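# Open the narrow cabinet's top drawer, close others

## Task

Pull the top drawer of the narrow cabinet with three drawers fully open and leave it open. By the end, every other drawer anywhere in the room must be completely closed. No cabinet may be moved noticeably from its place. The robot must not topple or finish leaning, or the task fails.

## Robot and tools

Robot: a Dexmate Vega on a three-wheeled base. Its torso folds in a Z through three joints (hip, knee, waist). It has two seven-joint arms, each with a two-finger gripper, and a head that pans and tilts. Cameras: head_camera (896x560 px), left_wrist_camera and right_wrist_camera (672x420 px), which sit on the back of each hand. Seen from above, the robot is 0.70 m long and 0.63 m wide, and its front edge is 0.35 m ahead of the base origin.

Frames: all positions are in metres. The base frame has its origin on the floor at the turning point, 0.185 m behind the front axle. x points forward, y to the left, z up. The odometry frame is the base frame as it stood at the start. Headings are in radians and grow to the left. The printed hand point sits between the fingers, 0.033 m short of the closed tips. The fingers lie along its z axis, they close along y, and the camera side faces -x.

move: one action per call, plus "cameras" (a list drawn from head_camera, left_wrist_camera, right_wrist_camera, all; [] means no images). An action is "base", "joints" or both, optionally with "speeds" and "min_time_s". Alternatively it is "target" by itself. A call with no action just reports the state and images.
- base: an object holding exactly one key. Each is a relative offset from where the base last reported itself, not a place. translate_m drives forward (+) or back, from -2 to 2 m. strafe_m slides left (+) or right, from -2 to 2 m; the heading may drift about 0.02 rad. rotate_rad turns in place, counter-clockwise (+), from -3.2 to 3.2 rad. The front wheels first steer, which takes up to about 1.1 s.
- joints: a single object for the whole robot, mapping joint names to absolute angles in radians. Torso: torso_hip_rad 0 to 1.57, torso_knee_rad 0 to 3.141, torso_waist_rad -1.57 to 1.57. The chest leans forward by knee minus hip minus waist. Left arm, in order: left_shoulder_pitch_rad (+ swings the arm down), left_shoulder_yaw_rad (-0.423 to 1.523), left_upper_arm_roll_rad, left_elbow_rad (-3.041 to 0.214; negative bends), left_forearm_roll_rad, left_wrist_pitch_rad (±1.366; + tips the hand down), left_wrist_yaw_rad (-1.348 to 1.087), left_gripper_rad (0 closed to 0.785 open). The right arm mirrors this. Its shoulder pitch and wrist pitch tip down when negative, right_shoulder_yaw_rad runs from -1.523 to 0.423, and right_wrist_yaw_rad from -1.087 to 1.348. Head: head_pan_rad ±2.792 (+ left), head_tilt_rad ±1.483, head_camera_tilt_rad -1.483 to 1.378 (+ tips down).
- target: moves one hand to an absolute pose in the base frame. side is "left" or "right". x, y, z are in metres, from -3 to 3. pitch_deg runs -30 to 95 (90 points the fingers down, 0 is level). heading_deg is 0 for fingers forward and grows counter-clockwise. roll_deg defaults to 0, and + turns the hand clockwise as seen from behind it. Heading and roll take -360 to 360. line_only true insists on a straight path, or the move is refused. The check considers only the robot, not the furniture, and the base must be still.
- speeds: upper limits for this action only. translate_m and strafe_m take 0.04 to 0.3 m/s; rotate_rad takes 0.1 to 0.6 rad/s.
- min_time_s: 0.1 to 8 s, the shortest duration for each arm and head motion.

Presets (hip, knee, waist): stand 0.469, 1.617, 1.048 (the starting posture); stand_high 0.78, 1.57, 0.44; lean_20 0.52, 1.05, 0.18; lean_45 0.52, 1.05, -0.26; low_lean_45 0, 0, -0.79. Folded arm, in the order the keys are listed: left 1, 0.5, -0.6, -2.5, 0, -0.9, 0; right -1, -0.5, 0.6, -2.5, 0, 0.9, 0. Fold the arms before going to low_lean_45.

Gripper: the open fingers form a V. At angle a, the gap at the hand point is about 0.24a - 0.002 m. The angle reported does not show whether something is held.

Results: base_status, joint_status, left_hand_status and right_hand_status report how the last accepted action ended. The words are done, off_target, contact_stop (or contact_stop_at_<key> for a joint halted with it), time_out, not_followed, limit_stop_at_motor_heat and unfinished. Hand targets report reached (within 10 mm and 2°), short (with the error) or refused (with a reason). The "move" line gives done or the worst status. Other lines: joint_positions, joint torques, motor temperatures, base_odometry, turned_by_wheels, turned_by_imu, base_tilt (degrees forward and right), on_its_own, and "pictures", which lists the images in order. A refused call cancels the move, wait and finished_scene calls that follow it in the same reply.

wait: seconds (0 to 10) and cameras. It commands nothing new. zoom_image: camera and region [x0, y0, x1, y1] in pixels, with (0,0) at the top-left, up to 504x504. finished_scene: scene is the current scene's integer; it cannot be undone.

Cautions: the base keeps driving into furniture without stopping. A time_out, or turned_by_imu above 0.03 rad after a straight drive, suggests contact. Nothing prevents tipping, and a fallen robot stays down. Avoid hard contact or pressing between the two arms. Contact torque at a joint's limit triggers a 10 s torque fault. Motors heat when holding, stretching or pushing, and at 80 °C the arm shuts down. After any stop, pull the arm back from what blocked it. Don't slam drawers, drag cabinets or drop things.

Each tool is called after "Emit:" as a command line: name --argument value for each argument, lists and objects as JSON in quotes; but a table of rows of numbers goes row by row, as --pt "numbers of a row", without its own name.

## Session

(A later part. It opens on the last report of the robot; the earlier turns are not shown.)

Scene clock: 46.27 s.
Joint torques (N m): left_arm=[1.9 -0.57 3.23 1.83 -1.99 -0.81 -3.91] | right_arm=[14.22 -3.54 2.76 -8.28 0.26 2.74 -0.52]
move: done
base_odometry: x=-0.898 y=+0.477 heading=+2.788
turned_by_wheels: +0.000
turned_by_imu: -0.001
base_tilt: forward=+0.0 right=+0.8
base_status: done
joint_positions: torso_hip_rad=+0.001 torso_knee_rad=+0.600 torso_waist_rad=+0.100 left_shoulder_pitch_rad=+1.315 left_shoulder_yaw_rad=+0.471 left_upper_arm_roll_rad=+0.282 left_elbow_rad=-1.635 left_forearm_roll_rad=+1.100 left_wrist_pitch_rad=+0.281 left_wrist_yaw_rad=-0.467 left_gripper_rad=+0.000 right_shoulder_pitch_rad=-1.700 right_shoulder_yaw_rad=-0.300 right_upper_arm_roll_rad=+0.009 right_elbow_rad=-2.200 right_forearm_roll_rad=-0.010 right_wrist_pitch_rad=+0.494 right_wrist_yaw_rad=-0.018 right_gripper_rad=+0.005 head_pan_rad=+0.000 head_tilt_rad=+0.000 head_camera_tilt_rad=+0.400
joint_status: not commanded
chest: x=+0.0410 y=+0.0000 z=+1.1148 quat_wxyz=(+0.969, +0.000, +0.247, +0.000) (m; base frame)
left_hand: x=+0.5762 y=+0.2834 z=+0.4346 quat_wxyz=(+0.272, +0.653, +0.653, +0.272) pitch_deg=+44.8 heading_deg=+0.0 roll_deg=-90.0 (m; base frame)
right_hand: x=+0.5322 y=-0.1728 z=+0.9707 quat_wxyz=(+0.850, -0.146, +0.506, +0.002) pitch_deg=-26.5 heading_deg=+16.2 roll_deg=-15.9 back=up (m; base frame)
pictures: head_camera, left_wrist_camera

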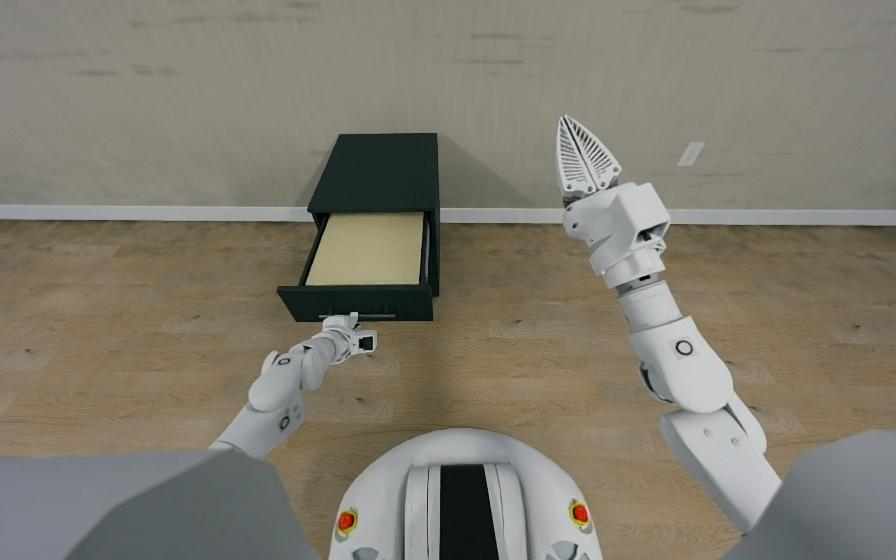

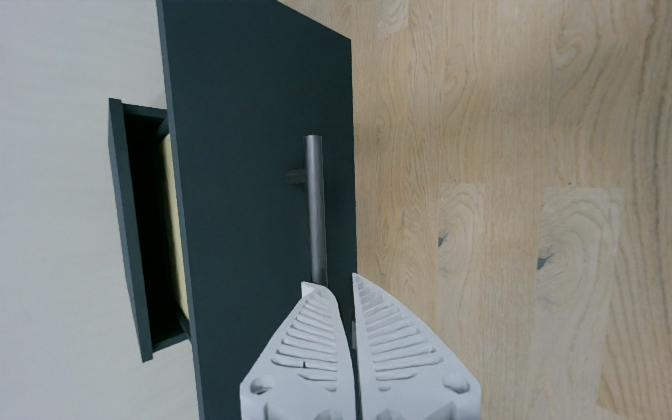

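Emit:
move --base '{"translate_m": -0.045}' --speeds '{"translate_m": 0.05}' --cameras '["left_wrist_camera", "head_camera"]'

Scene clock: 49.40 s.
Joint torques (N m): left_arm=[-6.01 0.97 -3.5 -5.59 0.51 -0.76 0.52] | right_arm=[13.57 -3.79 2.41 -7.28 0.34 2.1 -0.47]
move: done
base_odometry: x=-0.855 y=+0.462 heading=+2.789
turned_by_wheels: +0.001
turned_by_imu: +0.002
base_tilt: forward=+0.0 right=+0.7
base_status: done
joint_positions: torso_hip_rad=+0.001 torso_knee_rad=+0.600 torso_waist_rad=+0.100 left_shoulder_pitch_rad=+1.315 left_shoulder_yaw_rad=+0.471 left_upper_arm_roll_rad=+0.283 left_elbow_rad=-1.634 left_forearm_roll_rad=+1.099 left_wrist_pitch_rad=+0.281 left_wrist_yaw_rad=-0.469 left_gripper_rad=+0.000 right_shoulder_pitch_rad=-1.700 right_shoulder_yaw_rad=-0.300 right_upper_arm_roll_rad=+0.009 right_elbow_rad=-2.200 right_forearm_roll_rad=-0.010 right_wrist_pitch_rad=+0.494 right_wrist_yaw_rad=-0.018 right_gripper_rad=+0.005 head_pan_rad=+0.000 head_tilt_rad=+0.000 head_camera_tilt_rad=+0.400
joint_status: not commanded
chest: x=+0.0412 y=+0.0000 z=+1.1148 quat_wxyz=(+0.969, +0.000, +0.247, +0.000) (m; base frame)
left_hand: x=+0.5751 y=+0.2832 z=+0.4331 quat_wxyz=(+0.271, +0.653, +0.653, +0.271) pitch_deg=+45.0 heading_deg=+0.0 roll_deg=-90.0 (m; base frame)
right_hand: x=+0.5324 y=-0.1728 z=+0.9704 quat_wxyz=(+0.850, -0.146, +0.506, +0.002) pitch_deg=-26.5 heading_deg=+16.2 roll_deg=-15.9 back=up (m; base frame)
pictures: head_camera, left_wrist_camera

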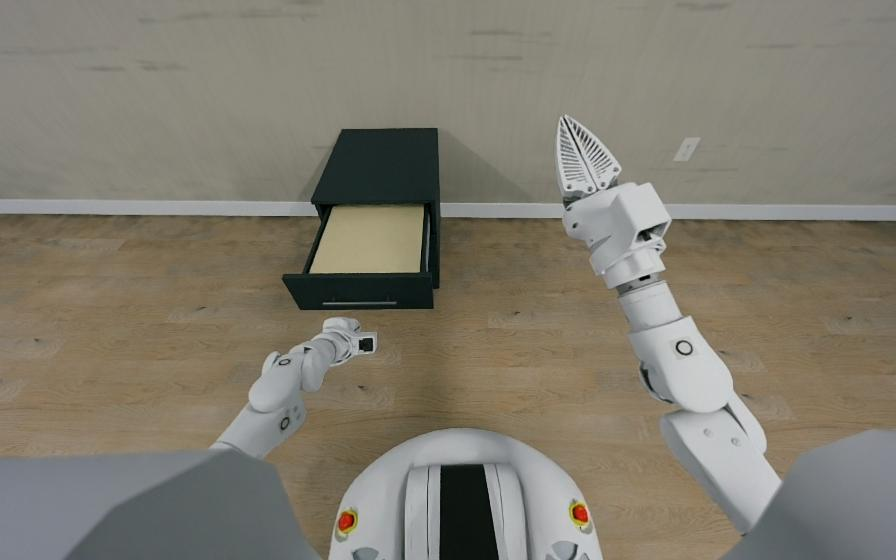

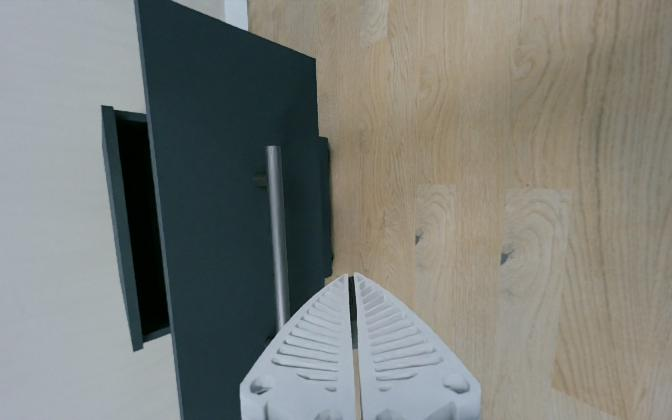

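Emit:
move --target '{"side": "left", "x": 0.5265, "y": 0.283, "z": 0.481, "pitch_deg": 45, "heading_deg": 0, "roll_deg": 90}'

Emit:
move --base '{"translate_m": 0.08}' --joints '{"left_gripper_rad": 0.15}' --speeds '{"translate_m": 0.1}' --cameras '["left_wrist_camera", "head_camera"]'

Scene clock: 52.63 s.
Joint torques (N m): left_arm=[-2.92 6.67 -9.81 -6.35 0.89 0 0.67] | right_arm=[13.31 -2.99 2.6 -8.55 0.41 2.54 -0.72]
move: done
base_odometry: x=-0.855 y=+0.462 heading=+2.789
turned_by_wheels: +0.000
turned_by_imu: +0.000
base_tilt: forward=+0.1 right=+0.8
base_status: not commanded
joint_positions: torso_hip_rad=+0.001 torso_knee_rad=+0.600 torso_waist_rad=+0.100 left_shoulder_pitch_rad=+1.515 left_shoulder_yaw_rad=+0.535 left_upper_arm_roll_rad=+0.208 left_elbow_rad=-1.934 left_forearm_roll_rad=+1.114 left_wrist_pitch_rad=+0.355 left_wrist_yaw_rad=-0.564 left_gripper_rad=+0.000 right_shoulder_pitch_rad=-1.700 right_shoulder_yaw_rad=-0.300 right_upper_arm_roll_rad=+0.009 right_elbow_rad=-2.200 right_forearm_roll_rad=-0.010 right_wrist_pitch_rad=+0.494 right_wrist_yaw_rad=-0.018 right_gripper_rad=+0.005 head_pan_rad=+0.000 head_tilt_rad=+0.000 head_camera_tilt_rad=+0.400
joint_status: not commanded
chest: x=+0.0412 y=+0.0000 z=+1.1148 quat_wxyz=(+0.969, +0.000, +0.247, +0.000) (m; base frame)
left_hand: x=+0.5271 y=+0.2829 z=+0.4802 quat_wxyz=(+0.271, +0.653, +0.653, +0.270) pitch_deg=+45.0 heading_deg=+0.0 roll_deg=+90.0 (m; base frame)
left_hand_status: reached (straight line, planned for 1.3 s): 1 mm and 0.0 deg off.
right_hand: x=+0.5324 y=-0.1728 z=+0.9704 quat_wxyz=(+0.850, -0.146, +0.506, +0.002) pitch_deg=-26.5 heading_deg=+16.2 roll_deg=-15.9 back=up (m; base frame)

Scene clock: 54.43 s.
Joint torques (N m): left_arm=[-2.06 6.83 -9.59 -6.87 1.15 -0.17 0.57] | right_arm=[15.3 -4.48 2.77 -8.73 0.34 2.72 -0.52]
move: done
base_odometry: x=-0.930 y=+0.489 heading=+2.788
turned_by_wheels: -0.001
turned_by_imu: -0.002
base_tilt: forward=+0.0 right=+0.8
base_status: done
joint_positions: torso_hip_rad=+0.001 torso_knee_rad=+0.600 torso_waist_rad=+0.100 left_shoulder_pitch_rad=+1.518 left_shoulder_yaw_rad=+0.536 left_upper_arm_roll_rad=+0.207 left_elbow_rad=-1.938 left_forearm_roll_rad=+1.114 left_wrist_pitch_rad=+0.356 left_wrist_yaw_rad=-0.566 left_gripper_rad=+0.150 right_shoulder_pitch_rad=-1.700 right_shoulder_yaw_rad=-0.300 right_upper_arm_roll_rad=+0.009 right_elbow_rad=-2.200 right_forearm_roll_rad=-0.010 right_wrist_pitch_rad=+0.494 right_wrist_yaw_rad=-0.018 right_gripper_rad=+0.005 head_pan_rad=+0.000 head_tilt_rad=+0.000 head_camera_tilt_rad=+0.400
joint_status: all done
chest: x=+0.0413 y=+0.0000 z=+1.1148 quat_wxyz=(+0.969, +0.000, +0.247, +0.000) (m; base frame)
left_hand: x=+0.5264 y=+0.2828 z=+0.4808 quat_wxyz=(+0.271, +0.653, +0.653, +0.270) pitch_deg=+45.0 heading_deg=+0.0 roll_deg=+90.0 (m; base frame)
right_hand: x=+0.5325 y=-0.1728 z=+0.9704 quat_wxyz=(+0.850, -0.146, +0.506, +0.002) pitch_deg=-26.5 heading_deg=+16.2 roll_deg=-15.9 back=up (m; base frame)
pictures: head_camera, left_wrist_camera

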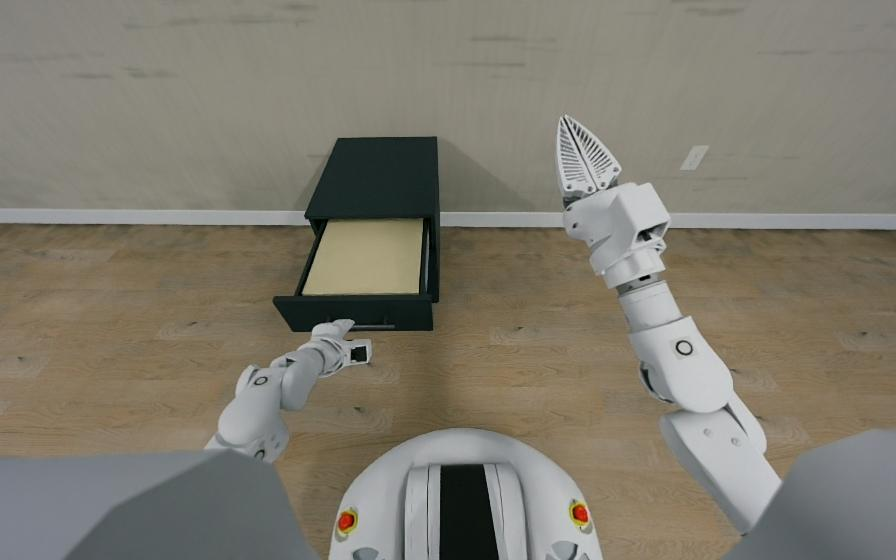

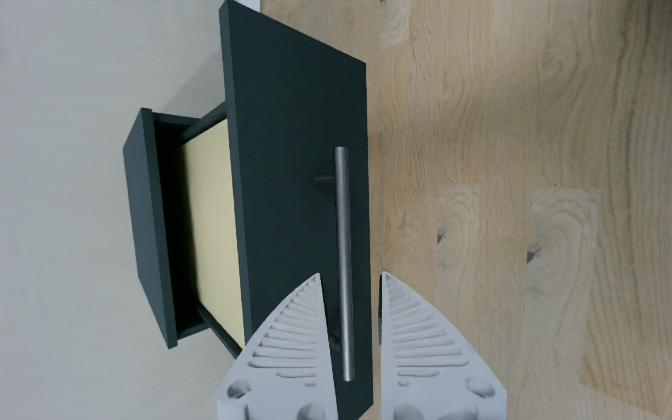

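Emit:
move --target '{"side": "left", "x": 0.577, "y": 0.286, "z": 0.428, "pitch_deg": 45, "heading_deg": 0, "roll_deg": 90}'

Emit:
move --joints '{"left_gripper_rad": 0.0}' --cameras '["left_wrist_camera", "head_camera"]'

Scene clock: 57.30 s.
Joint torques (N m): left_arm=[-19.24 0.25 -4.63 -5.1 0.49 0.34 1.19] | right_arm=[14.22 -4.35 2.52 -8.82 0.26 2.37 -0.36]
move: done
base_odometry: x=-0.930 y=+0.489 heading=+2.788
turned_by_wheels: +0.000
turned_by_imu: +0.000
base_tilt: forward=+0.0 right=+0.8
base_status: not commanded
joint_positions: torso_hip_rad=+0.001 torso_knee_rad=+0.600 torso_waist_rad=+0.100 left_shoulder_pitch_rad=+1.305 left_shoulder_yaw_rad=+0.475 left_upper_arm_roll_rad=+0.288 left_elbow_rad=-1.610 left_forearm_roll_rad=+1.089 left_wrist_pitch_rad=+0.274 left_wrist_yaw_rad=-0.454 left_gripper_rad=+0.150 right_shoulder_pitch_rad=-1.700 right_shoulder_yaw_rad=-0.300 right_upper_arm_roll_rad=+0.009 right_elbow_rad=-2.200 right_forearm_roll_rad=-0.010 right_wrist_pitch_rad=+0.494 right_wrist_yaw_rad=-0.018 right_gripper_rad=+0.005 head_pan_rad=+0.000 head_tilt_rad=+0.000 head_camera_tilt_rad=+0.400
joint_status: not commanded
chest: x=+0.0413 y=+0.0000 z=+1.1148 quat_wxyz=(+0.969, +0.000, +0.247, +0.000) (m; base frame)
left_hand: x=+0.5762 y=+0.2862 z=+0.4283 quat_wxyz=(+0.270, +0.653, +0.653, +0.271) pitch_deg=+45.0 heading_deg=+0.0 roll_deg=-90.0 (m; base frame)
left_hand_status: reached (straight line, planned for 1.4 s): 1 mm and 0.0 deg off.
right_hand: x=+0.5325 y=-0.1728 z=+0.9704 quat_wxyz=(+0.850, -0.146, +0.506, +0.002) pitch_deg=-26.5 heading_deg=+16.2 roll_deg=-15.9 back=up (m; base frame)

Scene clock: 57.97 s.
Joint torques (N m): left_arm=[-8.01 -0.01 -0.04 -0.02 -0.55 0.18 -0.85] | right_arm=[14.26 -3.85 2.69 -7.5 0.39 2.6 -0.64]
move: done
base_odometry: x=-0.930 y=+0.489 heading=+2.788
turned_by_wheels: +0.000
turned_by_imu: +0.000
base_tilt: forward=+0.1 right=+0.8
base_status: not commanded
joint_positions: torso_hip_rad=+0.001 torso_knee_rad=+0.600 torso_waist_rad=+0.100 left_shoulder_pitch_rad=+1.303 left_shoulder_yaw_rad=+0.474 left_upper_arm_roll_rad=+0.288 left_elbow_rad=-1.607 left_forearm_roll_rad=+1.089 left_wrist_pitch_rad=+0.273 left_wrist_yaw_rad=-0.452 left_gripper_rad=+0.000 right_shoulder_pitch_rad=-1.700 right_shoulder_yaw_rad=-0.300 right_upper_arm_roll_rad=+0.009 right_elbow_rad=-2.200 right_forearm_roll_rad=-0.010 right_wrist_pitch_rad=+0.494 right_wrist_yaw_rad=-0.018 right_gripper_rad=+0.005 head_pan_rad=+0.000 head_tilt_rad=+0.000 head_camera_tilt_rad=+0.400
joint_status: all done
chest: x=+0.0412 y=+0.0000 z=+1.1148 quat_wxyz=(+0.969, +0.000, +0.247, +0.000) (m; base frame)
left_hand: x=+0.5773 y=+0.2862 z=+0.4287 quat_wxyz=(+0.271, +0.653, +0.653, +0.271) pitch_deg=+44.9 heading_deg=+0.0 roll_deg=-90.0 (m; base frame)
right_hand: x=+0.5324 y=-0.1728 z=+0.9705 quat_wxyz=(+0.850, -0.146, +0.506, +0.002) pitch_deg=-26.5 heading_deg=+16.2 roll_deg=-15.9 back=up (m; base frame)
pictures: head_camera, left_wrist_camera

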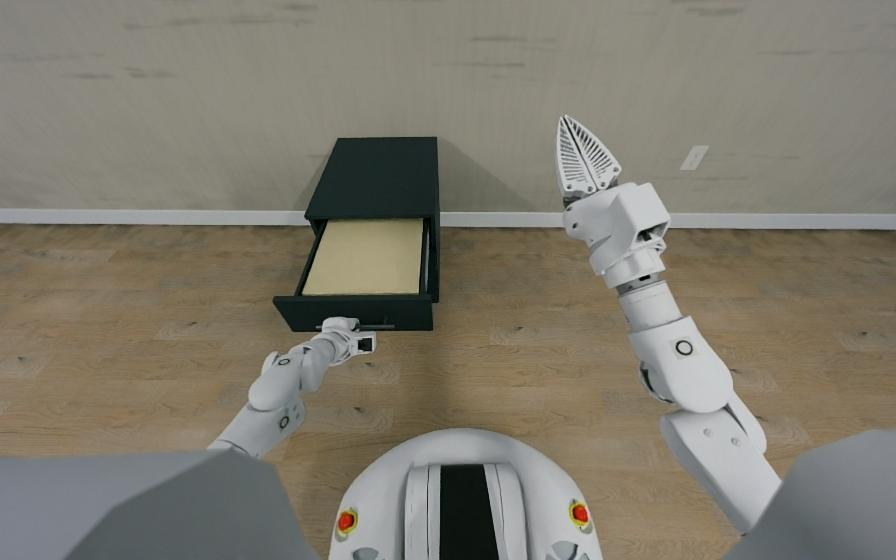

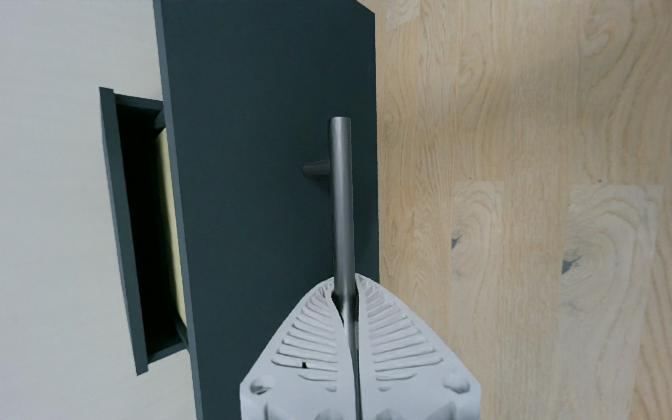

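Emit:
move --base '{"translate_m": -0.045}' --speeds '{"translate_m": 0.05}' --cameras '["left_wrist_camera", "head_camera"]'

Scene clock: 59.83 s.
Joint torques (N m): left_arm=[5.81 1.22 0.39 0.88 -1.27 -0.08 -3.37] | right_arm=[14.73 -4.08 2.9 -7.09 0.38 2.63 -0.4]
move: done
base_odometry: x=-0.888 y=+0.474 heading=+2.789
turned_by_wheels: +0.001
turned_by_imu: +0.002
base_tilt: forward=+0.0 right=+0.8
base_status: done
joint_positions: torso_hip_rad=+0.001 torso_knee_rad=+0.600 torso_waist_rad=+0.100 left_shoulder_pitch_rad=+1.302 left_shoulder_yaw_rad=+0.474 left_upper_arm_roll_rad=+0.288 left_elbow_rad=-1.607 left_forearm_roll_rad=+1.089 left_wrist_pitch_rad=+0.273 left_wrist_yaw_rad=-0.451 left_gripper_rad=+0.000 right_shoulder_pitch_rad=-1.700 right_shoulder_yaw_rad=-0.300 right_upper_arm_roll_rad=+0.009 right_elbow_rad=-2.200 right_forearm_roll_rad=-0.010 right_wrist_pitch_rad=+0.494 right_wrist_yaw_rad=-0.018 right_gripper_rad=+0.005 head_pan_rad=+0.000 head_tilt_rad=+0.000 head_camera_tilt_rad=+0.400
joint_status: not commanded
chest: x=+0.0412 y=+0.0000 z=+1.1148 quat_wxyz=(+0.969, +0.000, +0.247, +0.000) (m; base frame)
left_hand: x=+0.5781 y=+0.2862 z=+0.4293 quat_wxyz=(+0.271, +0.653, +0.653, +0.272) pitch_deg=+44.8 heading_deg=+0.0 roll_deg=-90.0 (m; base frame)
right_hand: x=+0.5324 y=-0.1728 z=+0.9705 quat_wxyz=(+0.850, -0.146, +0.506, +0.002) pitch_deg=-26.5 heading_deg=+16.2 roll_deg=-15.9 back=up (m; base frame)
pictures: head_camera, left_wrist_camera

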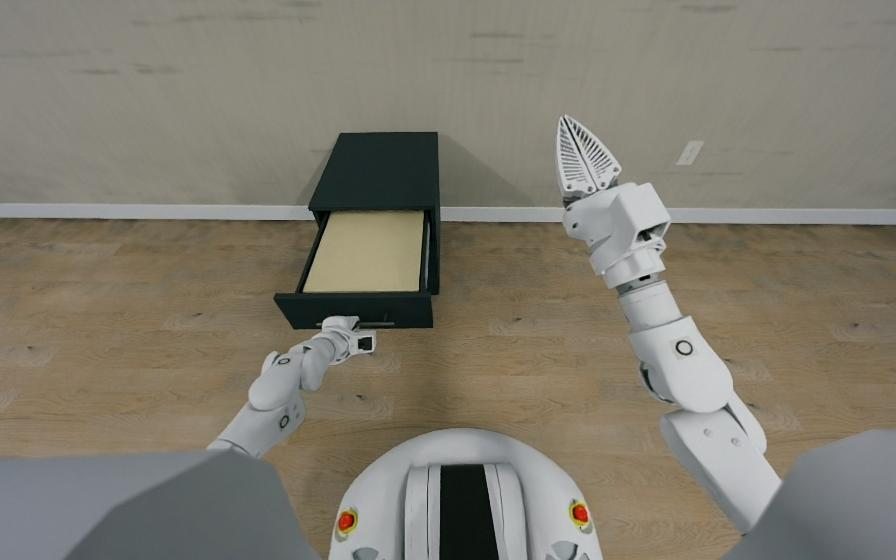

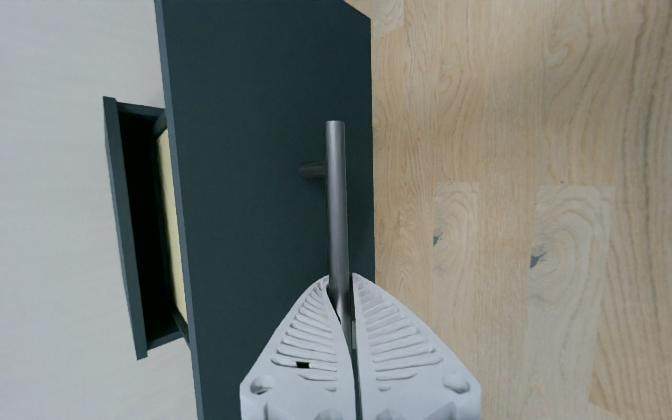

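Emit:
move --base '{"translate_m": -0.01}' --speeds '{"translate_m": 0.05}' --cameras '["left_wrist_camera", "head_camera"]'

Emit:
zoom_image --camera "head_camera" --region '[260, 110, 460, 350]'

Scene clock: 61.20 s.
Joint torques (N m): left_arm=[13.74 0.72 1.59 3.3 -2.03 -0.55 -5.12] | right_arm=[13.73 -3.92 2.53 -8.59 0.43 2.25 -0.61]
move: done
base_odometry: x=-0.879 y=+0.471 heading=+2.789
turned_by_wheels: +0.000
turned_by_imu: +0.000
base_tilt: forward=+0.0 right=+0.8
base_status: done
joint_positions: torso_hip_rad=+0.001 torso_knee_rad=+0.600 torso_waist_rad=+0.100 left_shoulder_pitch_rad=+1.301 left_shoulder_yaw_rad=+0.474 left_upper_arm_roll_rad=+0.288 left_elbow_rad=-1.607 left_forearm_roll_rad=+1.089 left_wrist_pitch_rad=+0.273 left_wrist_yaw_rad=-0.450 left_gripper_rad=+0.000 right_shoulder_pitch_rad=-1.700 right_shoulder_yaw_rad=-0.300 right_upper_arm_roll_rad=+0.009 right_elbow_rad=-2.200 right_forearm_roll_rad=-0.010 right_wrist_pitch_rad=+0.494 right_wrist_yaw_rad=-0.018 right_gripper_rad=+0.005 head_pan_rad=+0.000 head_tilt_rad=+0.000 head_camera_tilt_rad=+0.400
joint_status: not commanded
chest: x=+0.0411 y=+0.0000 z=+1.1148 quat_wxyz=(+0.969, +0.000, +0.247, +0.000) (m; base frame)
left_hand: x=+0.5786 y=+0.2862 z=+0.4298 quat_wxyz=(+0.272, +0.653, +0.653, +0.272) pitch_deg=+44.7 heading_deg=+0.0 roll_deg=-90.0 (m; base frame)
right_hand: x=+0.5324 y=-0.1728 z=+0.9705 quat_wxyz=(+0.850, -0.146, +0.506, +0.002) pitch_deg=-26.5 heading_deg=+16.2 roll_deg=-15.9 back=up (m; base frame)
pictures: head_camera, left_wrist_camera

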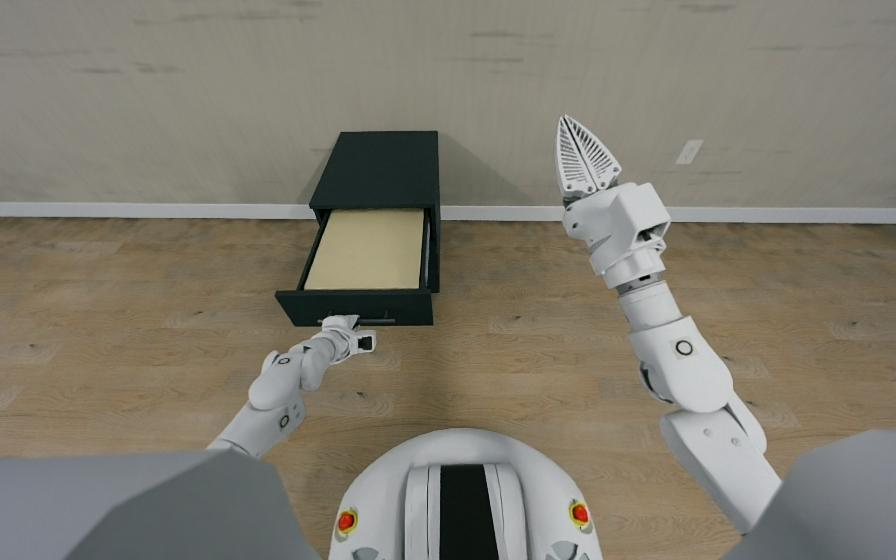

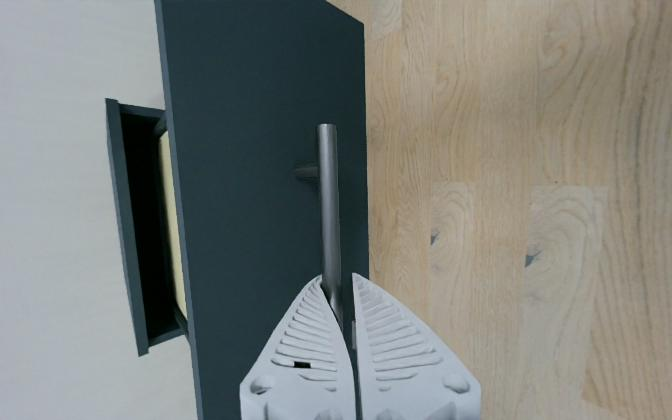

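Scaled by 2.100 from the camera's 896x560 image, which has a finer 960x600 frame.

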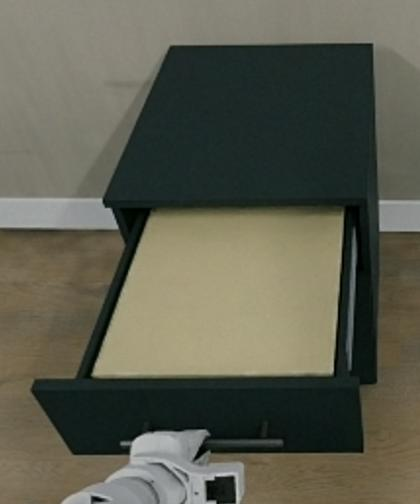

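Emit:
move --base '{"translate_m": 0.012}' --speeds '{"translate_m": 0.05}'

Emit:
move --joints '{"left_gripper_rad": 0.12}' --cameras '["left_wrist_camera", "head_camera"]'

Scene clock: 62.37 s.
Joint torques (N m): left_arm=[10.61 0.99 1.75 3.29 -1.88 0.1 -3.59] | right_arm=[13.02 -3.53 2.42 -7.72 0.38 2.94 -0.48]
move: done
base_odometry: x=-0.890 y=+0.475 heading=+2.790
turned_by_wheels: +0.000
turned_by_imu: +0.000
base_tilt: forward=+0.0 right=+0.8
base_status: done
joint_positions: torso_hip_rad=+0.001 torso_knee_rad=+0.600 torso_waist_rad=+0.100 left_shoulder_pitch_rad=+1.302 left_shoulder_yaw_rad=+0.474 left_upper_arm_roll_rad=+0.288 left_elbow_rad=-1.607 left_forearm_roll_rad=+1.089 left_wrist_pitch_rad=+0.273 left_wrist_yaw_rad=-0.451 left_gripper_rad=+0.000 right_shoulder_pitch_rad=-1.700 right_shoulder_yaw_rad=-0.300 right_upper_arm_roll_rad=+0.009 right_elbow_rad=-2.200 right_forearm_roll_rad=-0.010 right_wrist_pitch_rad=+0.494 right_wrist_yaw_rad=-0.018 right_gripper_rad=+0.005 head_pan_rad=+0.000 head_tilt_rad=+0.000 head_camera_tilt_rad=+0.400
joint_status: not commanded
chest: x=+0.0410 y=+0.0000 z=+1.1148 quat_wxyz=(+0.969, +0.000, +0.247, +0.000) (m; base frame)
left_hand: x=+0.5783 y=+0.2862 z=+0.4296 quat_wxyz=(+0.272, +0.653, +0.653, +0.272) pitch_deg=+44.8 heading_deg=+0.0 roll_deg=-90.0 (m; base frame)
right_hand: x=+0.5323 y=-0.1728 z=+0.9706 quat_wxyz=(+0.850, -0.146, +0.506, +0.002) pitch_deg=-26.5 heading_deg=+16.2 roll_deg=-15.9 back=up (m; base frame)

Scene clock: 62.97 s.
Joint torques (N m): left_arm=[-4.38 0.09 -2.45 -3.94 0.04 -0.13 -0.02] | right_arm=[14.06 -3.52 2.74 -7.57 0.46 2.84 -0.64]
move: done
base_odometry: x=-0.890 y=+0.475 heading=+2.790
turned_by_wheels: +0.000
turned_by_imu: +0.000
base_tilt: forward=+0.1 right=+0.8
base_status: not commanded
joint_positions: torso_hip_rad=+0.001 torso_knee_rad=+0.600 torso_waist_rad=+0.100 left_shoulder_pitch_rad=+1.302 left_shoulder_yaw_rad=+0.474 left_upper_arm_roll_rad=+0.288 left_elbow_rad=-1.606 left_forearm_roll_rad=+1.088 left_wrist_pitch_rad=+0.273 left_wrist_yaw_rad=-0.452 left_gripper_rad=+0.120 right_shoulder_pitch_rad=-1.700 right_shoulder_yaw_rad=-0.300 right_upper_arm_roll_rad=+0.009 right_elbow_rad=-2.200 right_forearm_roll_rad=-0.010 right_wrist_pitch_rad=+0.494 right_wrist_yaw_rad=-0.018 right_gripper_rad=+0.005 head_pan_rad=+0.000 head_tilt_rad=+0.000 head_camera_tilt_rad=+0.400
joint_status: all done
chest: x=+0.0411 y=+0.0000 z=+1.1148 quat_wxyz=(+0.969, +0.000, +0.247, +0.000) (m; base frame)
left_hand: x=+0.5773 y=+0.2862 z=+0.4285 quat_wxyz=(+0.271, +0.653, +0.653, +0.271) pitch_deg=+44.9 heading_deg=+0.0 roll_deg=-90.0 (m; base frame)
right_hand: x=+0.5323 y=-0.1728 z=+0.9705 quat_wxyz=(+0.850, -0.146, +0.506, +0.002) pitch_deg=-26.5 heading_deg=+16.2 roll_deg=-15.9 back=up (m; base frame)
pictures: head_camera, left_wrist_camera

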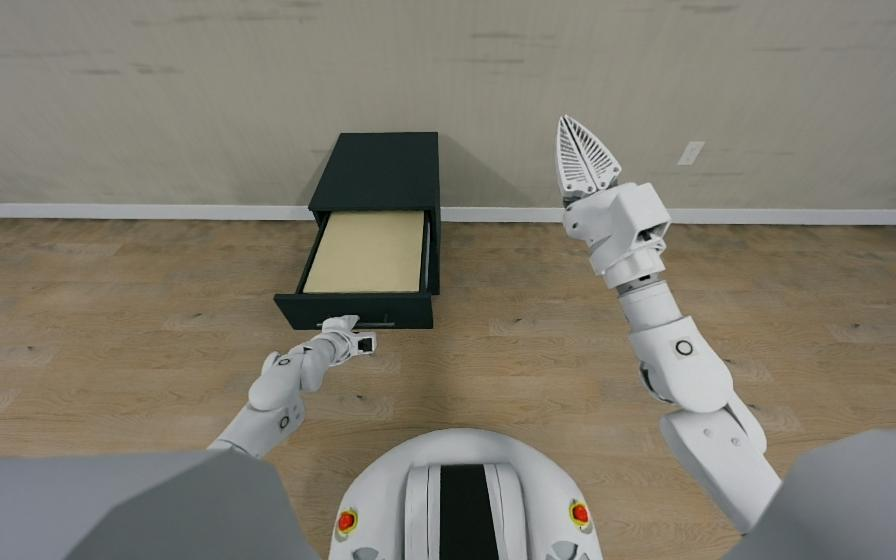

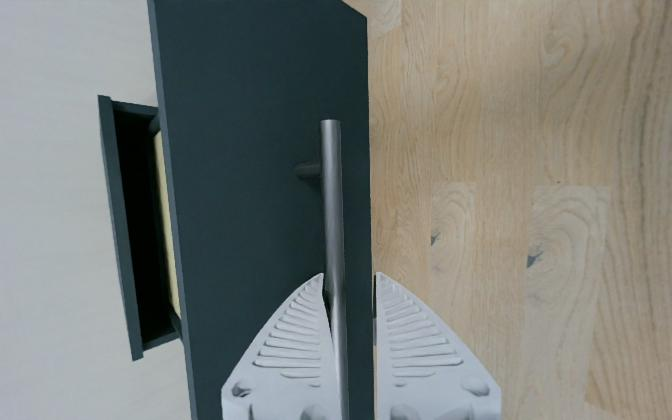

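Emit:
zoom_image --camera "head_camera" --region '[260, 110, 460, 350]'

Scaled by 2.100 from the camera's 896x560 image, which has a finer 960x600 frame.

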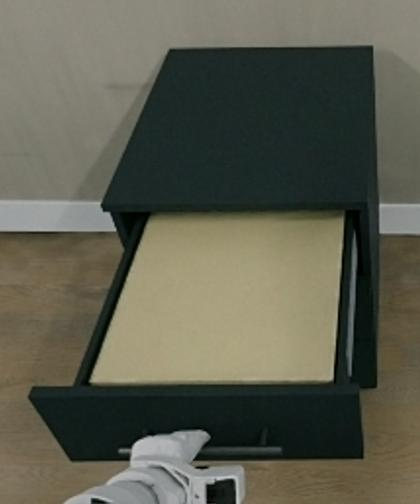

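Emit:
move --target '{"side": "left", "x": 0.515, "y": 0.286, "z": 0.491, "pitch_deg": 45, "heading_deg": 0, "roll_deg": 90}'

Emit:
move --base '{"translate_m": -0.25}' --cameras '["head_camera", "left_wrist_camera"]'

Emit:
zoom_image --camera "head_camera" --region '[260, 80, 460, 320]'

Scene clock: 66.60 s.
Joint torques (N m): left_arm=[-1.34 6.12 -9.76 -6.7 1.19 0.31 0.49] | right_arm=[13.11 -4.23 2.38 -7.84 0.37 2.1 -0.42]
move: done
base_odometry: x=-0.890 y=+0.475 heading=+2.790
turned_by_wheels: +0.000
turned_by_imu: +0.000
base_tilt: forward=+0.1 right=+0.7
base_status: not commanded
joint_positions: torso_hip_rad=+0.001 torso_knee_rad=+0.600 torso_waist_rad=+0.100 left_shoulder_pitch_rad=+1.563 left_shoulder_yaw_rad=+0.557 left_upper_arm_roll_rad=+0.187 left_elbow_rad=-1.993 left_forearm_roll_rad=+1.106 left_wrist_pitch_rad=+0.369 left_wrist_yaw_rad=-0.574 left_gripper_rad=+0.120 right_shoulder_pitch_rad=-1.700 right_shoulder_yaw_rad=-0.300 right_upper_arm_roll_rad=+0.009 right_elbow_rad=-2.200 right_forearm_roll_rad=-0.010 right_wrist_pitch_rad=+0.494 right_wrist_yaw_rad=-0.018 right_gripper_rad=+0.005 head_pan_rad=+0.000 head_tilt_rad=+0.000 head_camera_tilt_rad=+0.400
joint_status: not commanded
chest: x=+0.0412 y=+0.0000 z=+1.1148 quat_wxyz=(+0.969, +0.000, +0.247, +0.000) (m; base frame)
left_hand: x=+0.5156 y=+0.2859 z=+0.4901 quat_wxyz=(+0.271, +0.653, +0.653, +0.270) pitch_deg=+45.0 heading_deg=+0.0 roll_deg=+90.0 (m; base frame)
left_hand_status: reached (straight line, planned for 1.6 s): 1 mm and 0.0 deg off.
right_hand: x=+0.5324 y=-0.1728 z=+0.9704 quat_wxyz=(+0.850, -0.146, +0.506, +0.002) pitch_deg=-26.5 heading_deg=+16.2 roll_deg=-15.9 back=up (m; base frame)

Scene clock: 69.00 s.
Joint torques (N m): left_arm=[-0.18 6.55 -9.33 -6.66 1.11 0.03 0.63] | right_arm=[13.57 -4.62 2.26 -7.2 0.38 2.64 -0.61]
move: done
base_odometry: x=-0.655 y=+0.389 heading=+2.791
turned_by_wheels: +0.001
turned_by_imu: +0.002
base_tilt: forward=+0.0 right=+0.7
base_status: done
joint_positions: torso_hip_rad=+0.001 torso_knee_rad=+0.600 torso_waist_rad=+0.100 left_shoulder_pitch_rad=+1.566 left_shoulder_yaw_rad=+0.558 left_upper_arm_roll_rad=+0.186 left_elbow_rad=-1.997 left_forearm_roll_rad=+1.107 left_wrist_pitch_rad=+0.370 left_wrist_yaw_rad=-0.575 left_gripper_rad=+0.120 right_shoulder_pitch_rad=-1.700 right_shoulder_yaw_rad=-0.300 right_upper_arm_roll_rad=+0.009 right_elbow_rad=-2.200 right_forearm_roll_rad=-0.010 right_wrist_pitch_rad=+0.494 right_wrist_yaw_rad=-0.018 right_gripper_rad=+0.005 head_pan_rad=+0.000 head_tilt_rad=+0.000 head_camera_tilt_rad=+0.400
joint_status: not commanded
chest: x=+0.0413 y=+0.0000 z=+1.1147 quat_wxyz=(+0.969, +0.000, +0.247, +0.000) (m; base frame)
left_hand: x=+0.5149 y=+0.2858 z=+0.4908 quat_wxyz=(+0.271, +0.653, +0.653, +0.270) pitch_deg=+45.0 heading_deg=+0.0 roll_deg=+90.0 (m; base frame)
right_hand: x=+0.5324 y=-0.1728 z=+0.9704 quat_wxyz=(+0.850, -0.146, +0.506, +0.002) pitch_deg=-26.5 heading_deg=+16.2 roll_deg=-15.9 back=up (m; base frame)
pictures: head_camera, left_wrist_camera

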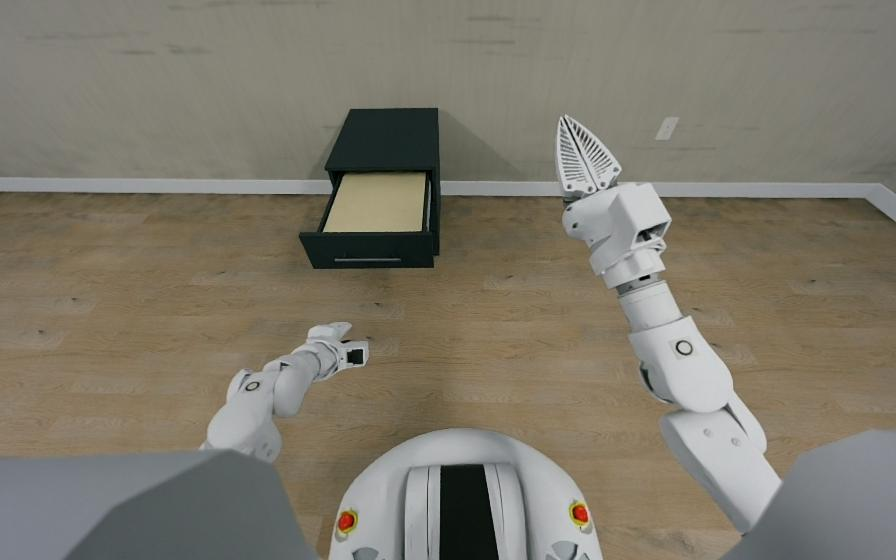

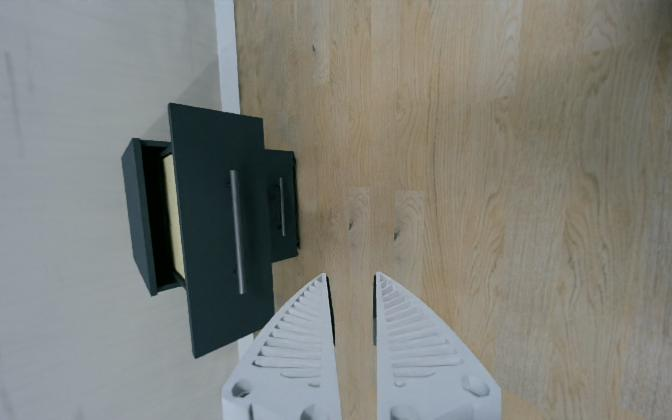

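Scaled by 2.100 from the camera's 896x560 image, which has a finer 960x600 frame.

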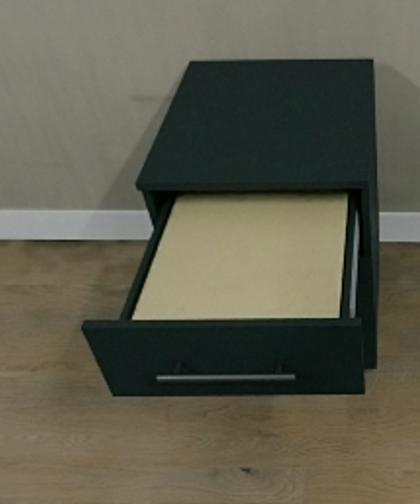

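Emit:
move --joints '{"head_pan_rad": 2.6, "head_camera_tilt_rad": 0.5}' --cameras '["head_camera"]'

Scene clock: 72.00 s.
Joint torques (N m): left_arm=[-1.2 5.92 -9.79 -6.77 1.17 0.15 0.54] | right_arm=[14.77 -4.2 3.21 -7.52 0.38 2.76 -0.6]
move: done
base_odometry: x=-0.655 y=+0.389 heading=+2.791
turned_by_wheels: +0.000
turned_by_imu: +0.000
base_tilt: forward=+0.0 right=+0.7
base_status: not commanded
joint_positions: torso_hip_rad=+0.001 torso_knee_rad=+0.600 torso_waist_rad=+0.100 left_shoulder_pitch_rad=+1.566 left_shoulder_yaw_rad=+0.558 left_upper_arm_roll_rad=+0.186 left_elbow_rad=-1.997 left_forearm_roll_rad=+1.107 left_wrist_pitch_rad=+0.370 left_wrist_yaw_rad=-0.575 left_gripper_rad=+0.120 right_shoulder_pitch_rad=-1.700 right_shoulder_yaw_rad=-0.300 right_upper_arm_roll_rad=+0.009 right_elbow_rad=-2.200 right_forearm_roll_rad=-0.010 right_wrist_pitch_rad=+0.494 right_wrist_yaw_rad=-0.018 right_gripper_rad=+0.005 head_pan_rad=+2.600 head_tilt_rad=+0.000 head_camera_tilt_rad=+0.500
joint_status: all done
chest: x=+0.0413 y=+0.0000 z=+1.1147 quat_wxyz=(+0.969, +0.000, +0.247, +0.000) (m; base frame)
left_hand: x=+0.5149 y=+0.2858 z=+0.4908 quat_wxyz=(+0.271, +0.653, +0.653, +0.270) pitch_deg=+45.0 heading_deg=+0.0 roll_deg=+90.0 (m; base frame)
right_hand: x=+0.5324 y=-0.1728 z=+0.9704 quat_wxyz=(+0.850, -0.146, +0.506, +0.002) pitch_deg=-26.5 heading_deg=+16.2 roll_deg=-15.9 back=up (m; base frame)
pictures: head_camera

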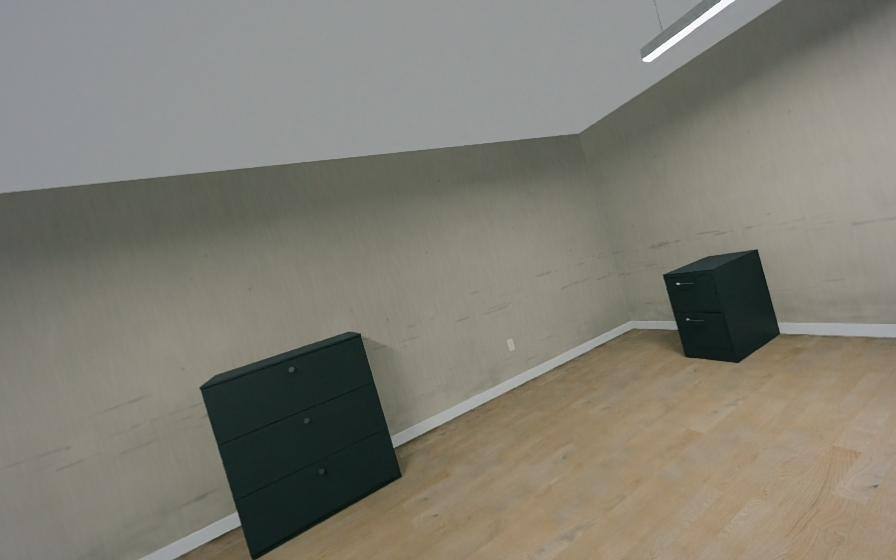

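Emit:
finished_scene --scene 2

The scene is finished: the task was done.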